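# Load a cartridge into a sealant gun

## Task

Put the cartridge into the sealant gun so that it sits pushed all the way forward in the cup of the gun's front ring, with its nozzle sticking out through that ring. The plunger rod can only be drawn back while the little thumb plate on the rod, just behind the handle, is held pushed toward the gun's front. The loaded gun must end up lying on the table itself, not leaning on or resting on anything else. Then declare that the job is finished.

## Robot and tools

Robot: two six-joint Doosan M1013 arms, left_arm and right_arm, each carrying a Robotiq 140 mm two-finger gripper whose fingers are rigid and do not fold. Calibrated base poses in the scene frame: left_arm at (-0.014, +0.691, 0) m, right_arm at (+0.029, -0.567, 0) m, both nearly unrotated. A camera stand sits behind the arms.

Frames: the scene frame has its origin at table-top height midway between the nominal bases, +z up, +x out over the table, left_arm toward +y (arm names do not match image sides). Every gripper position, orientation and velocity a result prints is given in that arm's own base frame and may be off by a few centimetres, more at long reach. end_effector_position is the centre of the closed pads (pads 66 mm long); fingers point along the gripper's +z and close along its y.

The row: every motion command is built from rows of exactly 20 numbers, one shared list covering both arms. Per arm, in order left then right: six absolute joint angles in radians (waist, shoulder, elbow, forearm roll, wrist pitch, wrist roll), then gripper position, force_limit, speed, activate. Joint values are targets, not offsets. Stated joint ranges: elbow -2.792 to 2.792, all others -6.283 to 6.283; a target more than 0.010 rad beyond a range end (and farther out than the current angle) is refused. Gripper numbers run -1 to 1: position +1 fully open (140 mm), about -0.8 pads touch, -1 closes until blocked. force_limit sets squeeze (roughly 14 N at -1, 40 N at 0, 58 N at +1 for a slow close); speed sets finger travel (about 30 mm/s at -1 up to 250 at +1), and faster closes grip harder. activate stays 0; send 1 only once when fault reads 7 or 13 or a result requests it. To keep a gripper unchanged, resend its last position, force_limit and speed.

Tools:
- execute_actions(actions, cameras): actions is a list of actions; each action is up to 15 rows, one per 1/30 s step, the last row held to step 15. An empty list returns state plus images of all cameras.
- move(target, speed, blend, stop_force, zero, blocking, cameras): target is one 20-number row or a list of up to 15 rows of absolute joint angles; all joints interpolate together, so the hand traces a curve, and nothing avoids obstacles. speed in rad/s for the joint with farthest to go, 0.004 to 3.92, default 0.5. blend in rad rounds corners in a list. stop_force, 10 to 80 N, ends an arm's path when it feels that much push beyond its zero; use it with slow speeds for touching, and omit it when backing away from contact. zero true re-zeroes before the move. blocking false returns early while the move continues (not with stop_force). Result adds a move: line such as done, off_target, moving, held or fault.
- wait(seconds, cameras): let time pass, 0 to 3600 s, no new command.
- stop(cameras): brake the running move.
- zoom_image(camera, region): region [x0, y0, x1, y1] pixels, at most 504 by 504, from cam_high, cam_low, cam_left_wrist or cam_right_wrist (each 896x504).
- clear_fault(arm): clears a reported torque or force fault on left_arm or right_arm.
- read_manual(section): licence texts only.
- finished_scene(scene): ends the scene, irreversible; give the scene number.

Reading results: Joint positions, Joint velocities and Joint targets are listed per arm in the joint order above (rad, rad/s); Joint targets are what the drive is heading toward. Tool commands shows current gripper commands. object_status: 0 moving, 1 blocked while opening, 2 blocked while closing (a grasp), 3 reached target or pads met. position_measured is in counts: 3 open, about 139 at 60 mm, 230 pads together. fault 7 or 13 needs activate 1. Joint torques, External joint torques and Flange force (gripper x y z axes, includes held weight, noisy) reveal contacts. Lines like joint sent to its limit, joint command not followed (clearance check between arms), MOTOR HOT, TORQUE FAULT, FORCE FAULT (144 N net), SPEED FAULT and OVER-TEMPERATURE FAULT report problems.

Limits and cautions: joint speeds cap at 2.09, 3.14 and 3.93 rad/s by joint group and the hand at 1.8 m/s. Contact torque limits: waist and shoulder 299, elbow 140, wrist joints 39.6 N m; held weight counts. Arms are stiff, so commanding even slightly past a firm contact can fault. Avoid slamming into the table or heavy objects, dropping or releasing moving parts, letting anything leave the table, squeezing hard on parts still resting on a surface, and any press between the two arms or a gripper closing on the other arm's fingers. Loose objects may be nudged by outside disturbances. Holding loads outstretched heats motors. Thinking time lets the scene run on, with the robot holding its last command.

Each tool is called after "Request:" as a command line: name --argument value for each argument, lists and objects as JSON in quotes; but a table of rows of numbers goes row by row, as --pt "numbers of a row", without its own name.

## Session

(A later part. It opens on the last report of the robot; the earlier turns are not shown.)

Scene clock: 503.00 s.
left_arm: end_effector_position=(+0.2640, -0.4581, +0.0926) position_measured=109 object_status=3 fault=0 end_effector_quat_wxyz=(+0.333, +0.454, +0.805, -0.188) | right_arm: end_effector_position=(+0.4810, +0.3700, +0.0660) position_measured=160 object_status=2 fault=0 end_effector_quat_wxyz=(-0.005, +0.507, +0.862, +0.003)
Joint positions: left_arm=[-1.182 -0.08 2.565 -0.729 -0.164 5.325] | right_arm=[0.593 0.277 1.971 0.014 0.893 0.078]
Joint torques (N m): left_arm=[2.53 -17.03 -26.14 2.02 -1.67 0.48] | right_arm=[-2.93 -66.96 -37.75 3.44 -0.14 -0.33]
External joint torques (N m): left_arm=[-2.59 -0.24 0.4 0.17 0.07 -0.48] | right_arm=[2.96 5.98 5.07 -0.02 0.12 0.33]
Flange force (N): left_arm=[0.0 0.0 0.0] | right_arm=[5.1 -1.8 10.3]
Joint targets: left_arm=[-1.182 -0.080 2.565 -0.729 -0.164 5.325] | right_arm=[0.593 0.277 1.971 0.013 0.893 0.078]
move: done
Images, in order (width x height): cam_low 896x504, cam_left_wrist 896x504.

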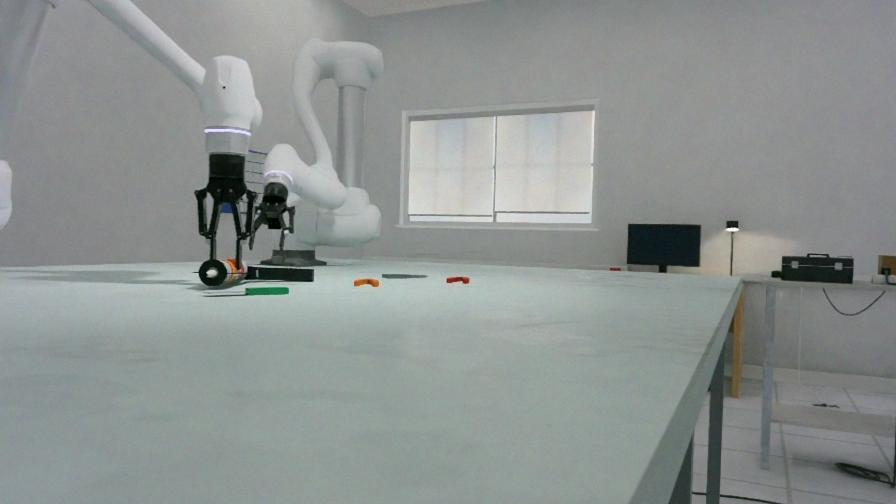

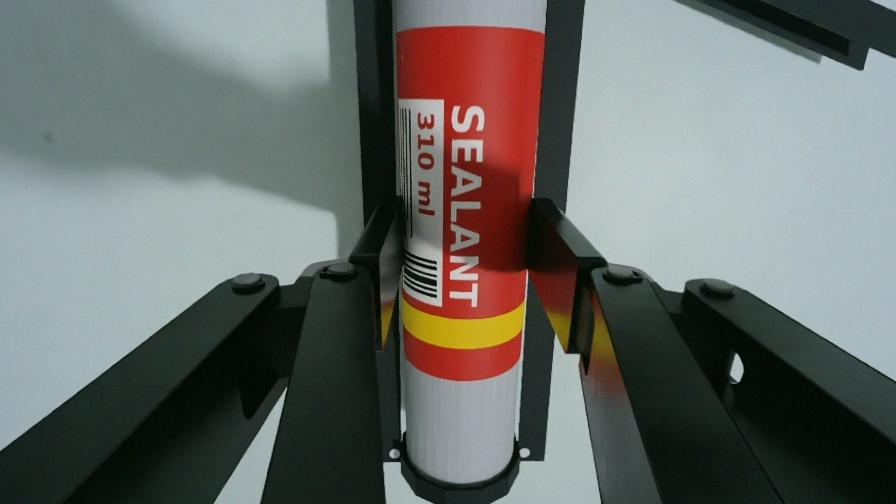

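Request:
move --pt "-1.182 -0.08 2.565 -0.729 -0.164 5.325 0.16 -0.1 -1 0 0.6031 0.2844 1.9733 -0.0112 0.8846 0.1041 -1 -0.1 -1 0" --pt "-1.182 -0.08 2.565 -0.729 -0.164 5.325 0.16 -0.1 -1 0 0.6031 0.2862 1.9745 -0.0112 0.8812 0.1041 -1 -0.1 -1 0" --speed '[0.03,0.004]' --blend '[0,0]' --stop_force 10 --cameras '["cam_left_wrist","cam_low"]'

Request:
zoom_image --camera "cam_low" --region '[180, 220, 300, 300]'

Scene clock: 510.23 s.
left_arm: end_effector_position=(+0.2640, -0.4581, +0.0926) position_measured=109 object_status=3 fault=0 end_effector_quat_wxyz=(+0.333, +0.454, +0.805, -0.188) | right_arm: end_effector_position=(+0.4812, +0.3698, +0.0590) position_measured=160 object_status=2 fault=0 end_effector_quat_wxyz=(+0.004, +0.508, +0.862, -0.002)
Joint positions: left_arm=[-1.182 -0.08 2.565 -0.729 -0.164 5.325] | right_arm=[0.603 0.286 1.974 -0.011 0.881 0.104]
Joint torques (N m): left_arm=[2.26 -17.52 -25.89 1.99 -1.7 0.46] | right_arm=[-2.22 -66.82 -36.7 3.74 -0.17 -0.3]
External joint torques (N m): left_arm=[-2.23 0.17 0.08 0.2 0.09 -0.46] | right_arm=[2.3 5.34 4.44 -0.41 0.16 0.3]
Flange force (N): left_arm=[0.0 0.0 0.0] | right_arm=[4.2 -1.6 9.0]
Joint targets: left_arm=[-1.182 -0.080 2.565 -0.729 -0.164 5.325] | right_arm=[0.603 0.286 1.975 -0.011 0.881 0.104]
move: done
Images, in order (width x height): cam_low 896x504, cam_left_wrist 896x504.

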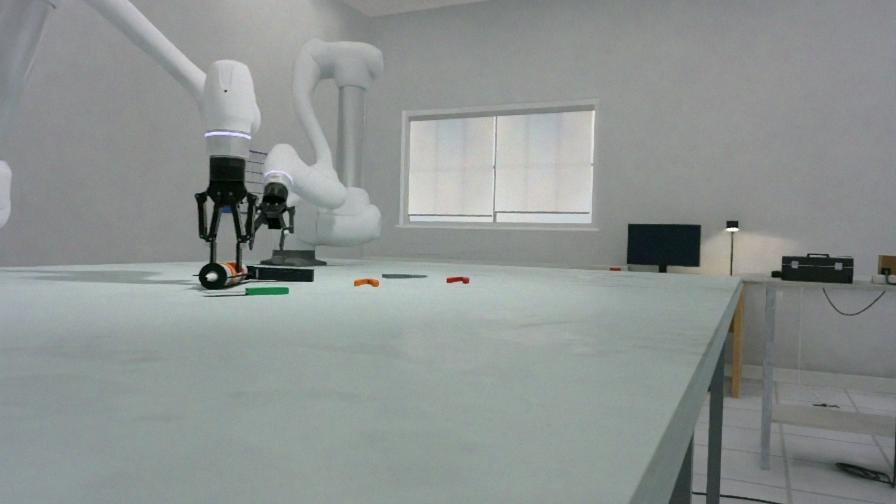

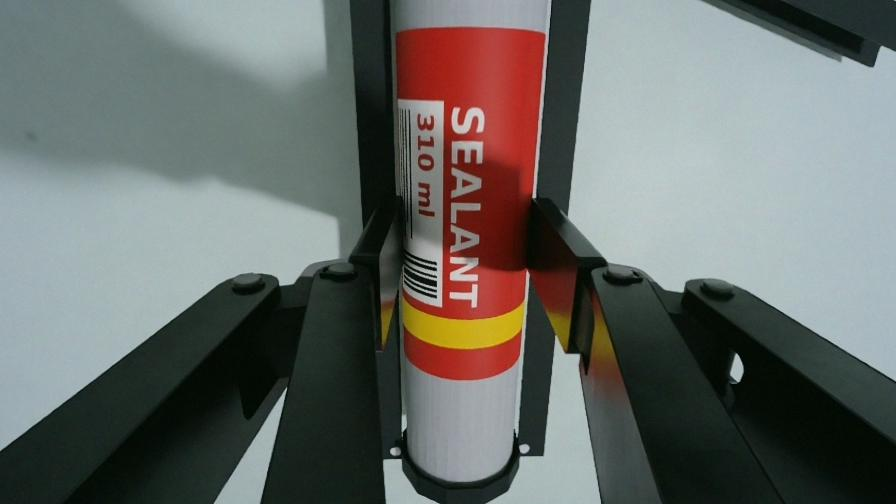

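Scaled by 4.200 from the camera's image (finer frame: 1280x720).

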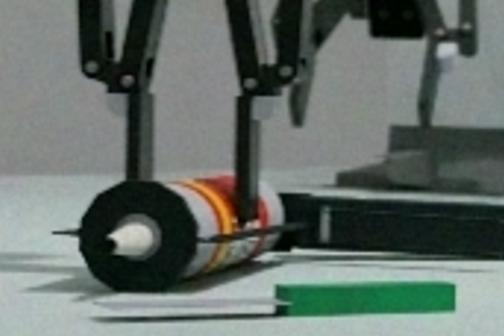

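Request:
move --pt "-1.182 -0.08 2.565 -0.729 -0.164 5.325 0.16 -0.1 -1 0 0.6031 0.2862 1.9745 -0.0112 0.8812 0.1041 0.0 -0.1 -1 0" --pt "-1.182 -0.08 2.565 -0.729 -0.164 5.325 -1 -0.1 -0.3 0 0.6031 0.1885 1.8844 -0.01 1.0690 0.1041 0.0 -0.1 -1 0" --pt "-1.1078 0.1569 2.0069 0 0.9778 4.6431 -1 -0.1 -0.3 0 0.3836 0.1799 1.8952 0 1.0665 -0.1225 -0.4 -0.1 -0.5 0" --speed '[0.03,0.15,0.5]' --blend '[0,0,0]' --cameras '["cam_left_wrist","cam_low","cam_right_wrist"]'

Request:
zoom_image --camera "cam_low" --region '[180, 220, 300, 300]'

Scene clock: 537.97 s.
left_arm: end_effector_position=(+0.2812, -0.4860, +0.1200) position_measured=232 object_status=3 fault=0 end_effector_quat_wxyz=(+0.000, +0.496, +0.868, +0.000) | right_arm: end_effector_position=(+0.5438, +0.2567, +0.1599) position_measured=179 object_status=0 fault=0 end_effector_quat_wxyz=(+0.000, +0.508, +0.862, +0.000)
Joint positions: left_arm=[-1.108 0.157 2.007 0 0.978 4.643] | right_arm=[0.384 0.18 1.895 0 1.066 -0.123]
Joint torques (N m): left_arm=[2.46 -51.66 -35.66 3.51 0.03 0.47] | right_arm=[-2.46 -57.06 -39.33 4.16 -0.13 -0.31]
External joint torques (N m): left_arm=[-2.56 -0.36 0.16 0.13 0.01 -0.47] | right_arm=[2.44 1.83 2.59 -0.34 0.12 0.31]
Flange force (N): left_arm=[1.2 -5.4 -0.2] | right_arm=[4.7 -1.4 4.0]
Joint targets: left_arm=[-1.108 0.157 2.007 0.000 0.978 4.643] | right_arm=[0.384 0.180 1.895 0.000 1.067 -0.122]
move: done
Images, in order (width x height): cam_low 896x504, cam_left_wrist 896x504, cam_right_wrist 896x504.

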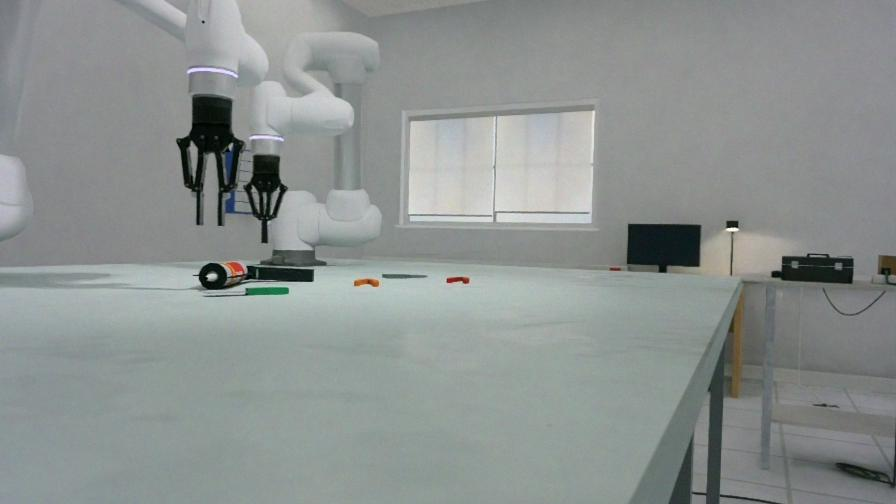

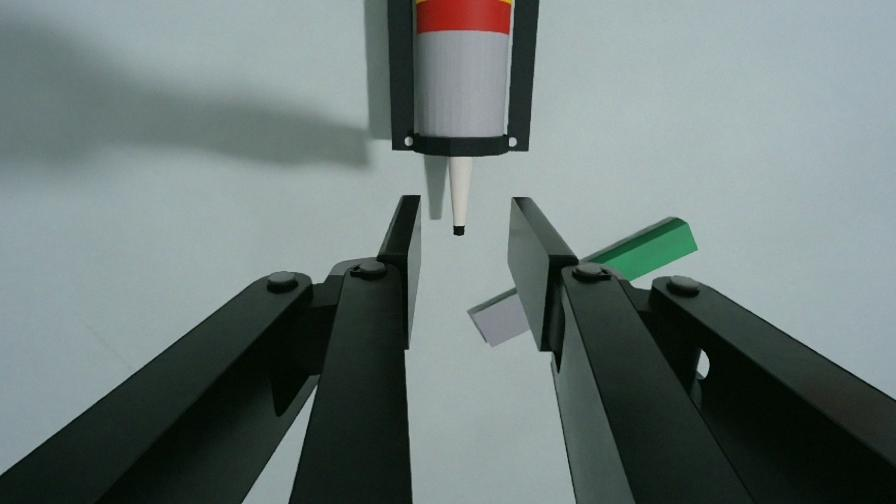

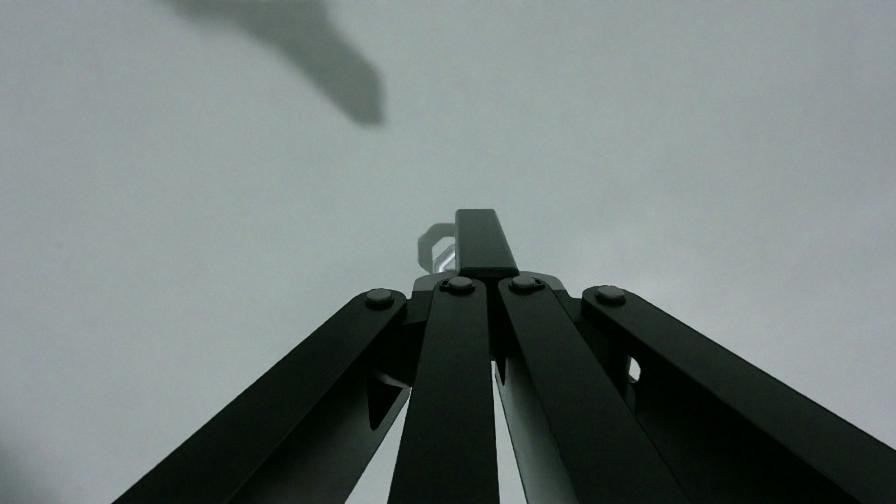

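Scaled by 4.200 from the camera's image (finer frame: 1280x720).

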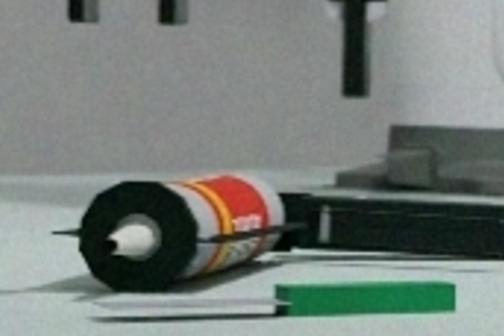

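Request:
zoom_image --camera "cam_left_wrist" --region '[360, 0, 580, 250]'

Scaled by 2.016 from the camera's image (finer frame: 1280x720).

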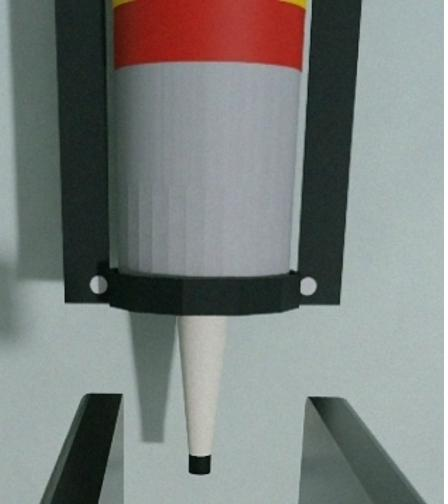

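Request:
move --pt "-1.1078 0.1950 2.0400 0 0.9066 4.6431 -1 -0.1 -0.3 0 0.3836 0.2345 1.9524 0 0.9547 -0.1225 -0.4 -0.1 -0.5 0" --pt "-1.1078 0.2507 2.0764 0 0.8145 4.6431 -1 -0.1 -0.3 0 0.3836 0.3037 2.0016 0 0.8363 -0.1225 -0.4 -0.1 -0.5 0" --pt "-1.1047 0.2860 2.0272 0 0.8284 4.6462 -1 -0.1 -0.3 0 0.3836 0.3037 2.0016 0 0.8363 -0.1225 -0.4 -0.1 -0.5 0" --speed '[0.15,0.1,0.015]' --blend '[0.02,0,0]' --stop_force 25 --cameras '["cam_left_wrist","cam_low","cam_right_wrist"]'

Request:
zoom_image --camera "cam_left_wrist" --region '[360, 0, 580, 250]'

Scene clock: 558.77 s.
left_arm: end_effector_position=(+0.2932, -0.5064, +0.0368) position_measured=232 object_status=3 fault=0 end_effector_quat_wxyz=(+0.000, +0.496, +0.868, +0.000) | right_arm: end_effector_position=(+0.5438, +0.2566, +0.0369) position_measured=179 object_status=3 fault=0 end_effector_quat_wxyz=(+0.000, +0.508, +0.862, +0.000)
Joint positions: left_arm=[-1.105 0.283 2.032 0 0.827 4.646] | right_arm=[0.384 0.304 2.002 0 0.836 -0.123]
Joint torques (N m): left_arm=[2.41 -60.76 -51.12 3.47 -10.61 0.52] | right_arm=[13.4 -60.68 -29.72 10.86 0.43 0.08]
External joint torques (N m): left_arm=[-2.39 -0.24 19.62 -0.23 10.65 -0.52] | right_arm=[-13.38 -1.39 -1.41 -7.62 -0.43 -0.08]
Flange force (N): left_arm=[31.7 -4.7 -7.0] | right_arm=[-22.3 -2.1 -1.8]
Joint targets: left_arm=[-1.105 0.283 2.032 0.000 0.827 4.646] | right_arm=[0.384 0.304 2.002 0.000 0.836 -0.122]
move: contact (left_arm)
Images, in order (width x height): cam_low 896x504, cam_left_wrist 896x504, cam_right_wrist 896x504.

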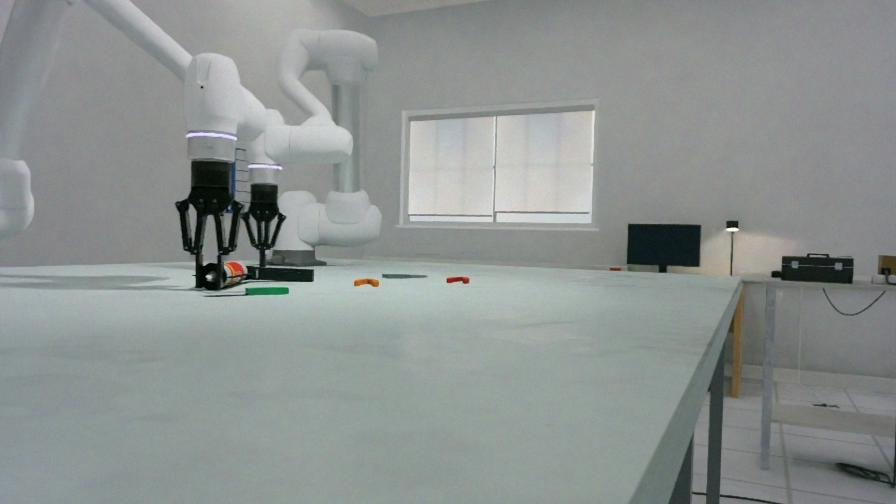

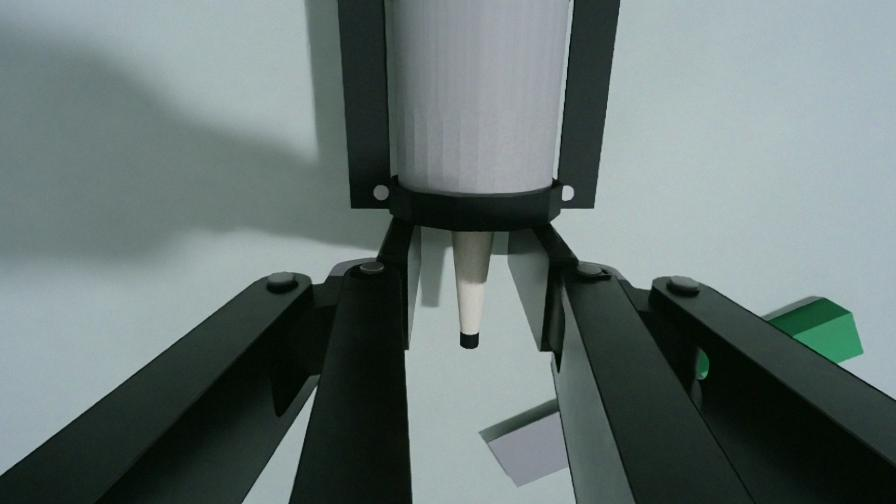

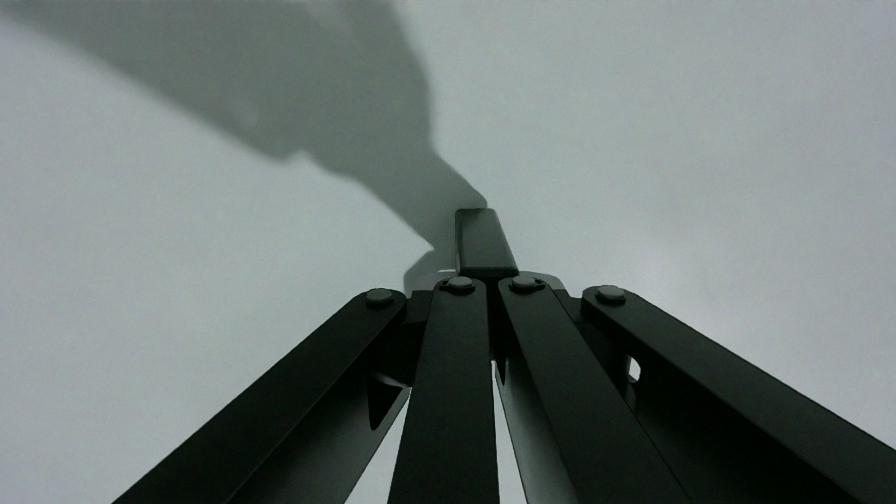

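Scaled by 2.016 from the camera's image (finer frame: 1280x720).

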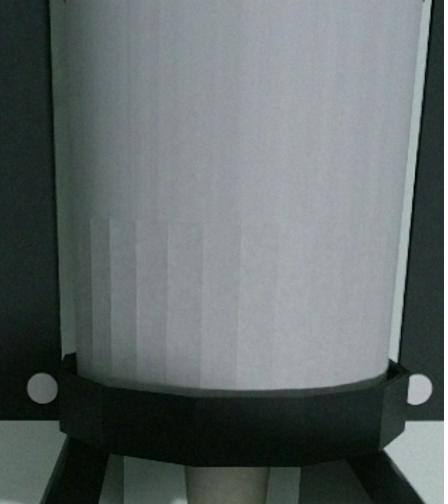

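Request:
move --pt "-1.1078 0.2507 2.0764 0 0.8145 4.6431 -1 -0.1 -0.3 0 0.3836 0.3037 2.0016 0 0.8363 -0.1225 -0.4 -0.1 -0.5 0" --pt "-1.1078 0.2507 2.0764 0 0.8145 4.6431 -1 -0.1 -0.3 0 0.3751 0.3041 2.0009 0 0.8366 -0.1310 -0.4 -0.1 -0.5 0" --pt "-1.1078 0.1950 2.0400 0 0.9066 4.6431 -1 -0.1 -0.3 0 0.3751 0.2349 1.9518 0 0.9549 -0.1310 -0.4 -0.1 -0.5 0" --pt "-1.1078 0.1569 2.0069 0 0.9778 4.6431 -1 -0.1 -0.3 0 0.3751 0.1803 1.8946 0 1.0667 -0.1310 -0.4 -0.1 -0.5 0" --speed '[0.04,0.03,0.15,0.15]' --blend '[0,0,0.02,0]' --cameras '["all"]'

Request:
zoom_image --camera "cam_left_wrist" --region '[360, 0, 580, 250]'

Request:
zoom_image --camera "cam_low" --region '[180, 220, 340, 300]'

Scene clock: 570.63 s.
left_arm: end_effector_position=(+0.2812, -0.4860, +0.1199) position_measured=232 object_status=3 fault=0 end_effector_quat_wxyz=(+0.000, +0.496, +0.868, +0.000) | right_arm: end_effector_position=(+0.5462, +0.2522, +0.1599) position_measured=179 object_status=3 fault=0 end_effector_quat_wxyz=(+0.000, +0.508, +0.862, +0.000)
Joint positions: left_arm=[-1.108 0.157 2.007 0 0.978 4.643] | right_arm=[0.375 0.18 1.895 0 1.067 -0.131]
Joint torques (N m): left_arm=[2.04 -51.58 -35.65 3.48 -0.02 0.46] | right_arm=[-2.14 -57.37 -39.51 4.22 -0.2 -0.33]
External joint torques (N m): left_arm=[-2.11 -0.43 0.09 0.17 0.05 -0.46] | right_arm=[2.07 2.16 2.8 -0.41 0.19 0.33]
Flange force (N): left_arm=[1.1 -4.6 -0.4] | right_arm=[4.1 -1.3 4.3]
Joint targets: left_arm=[-1.108 0.157 2.007 0.000 0.978 4.643] | right_arm=[0.375 0.180 1.895 0.000 1.067 -0.131]
move: done

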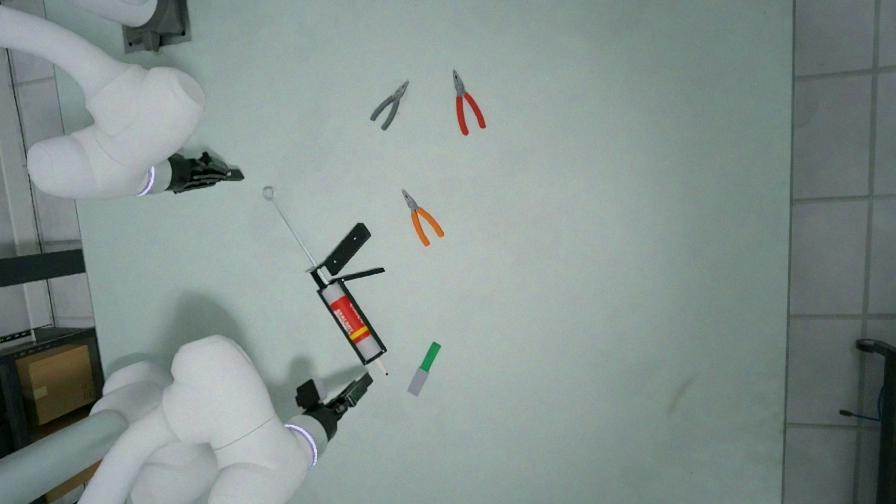

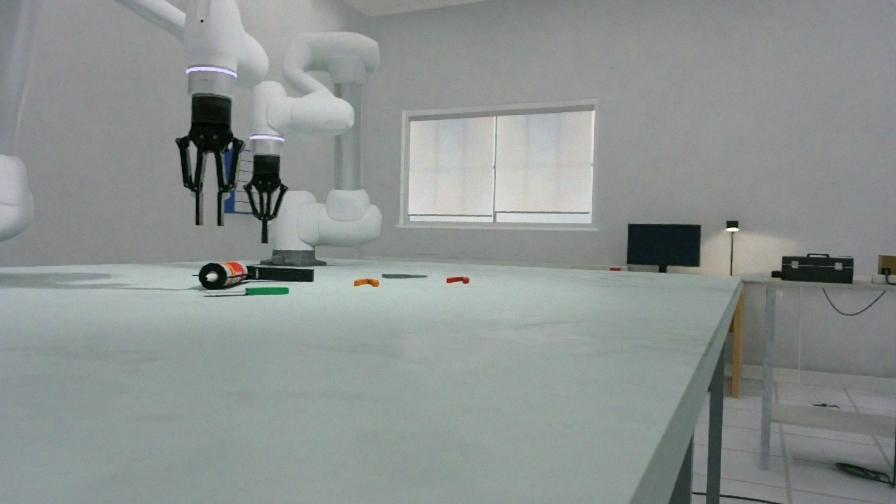

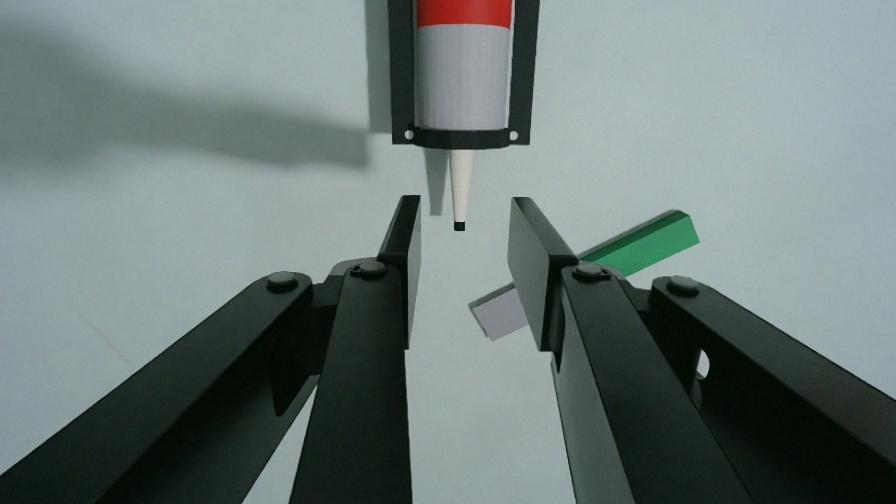

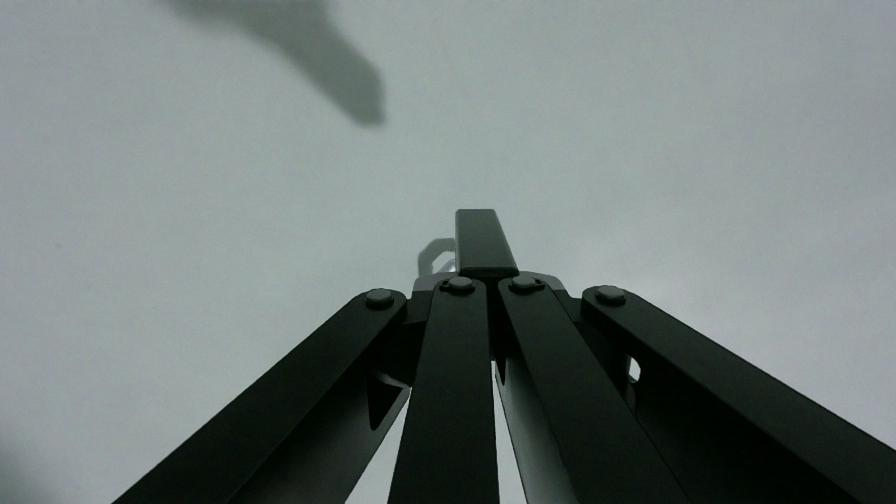

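Scaled by 2.016 from the camera's image (finer frame: 1280x720).

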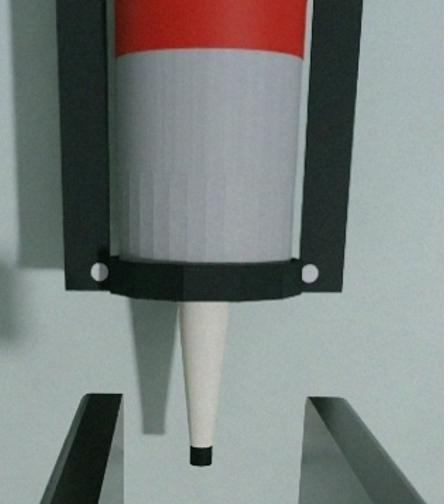

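Scaled by 3.150 from the camera's image (finer frame: 1280x720).

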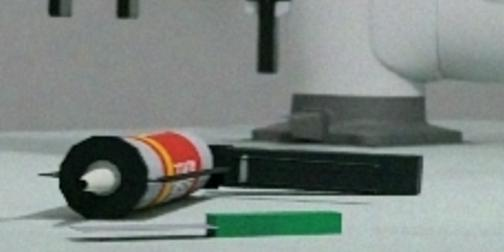

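Request:
finished_scene --scene 2

The scene is finished: the task was done.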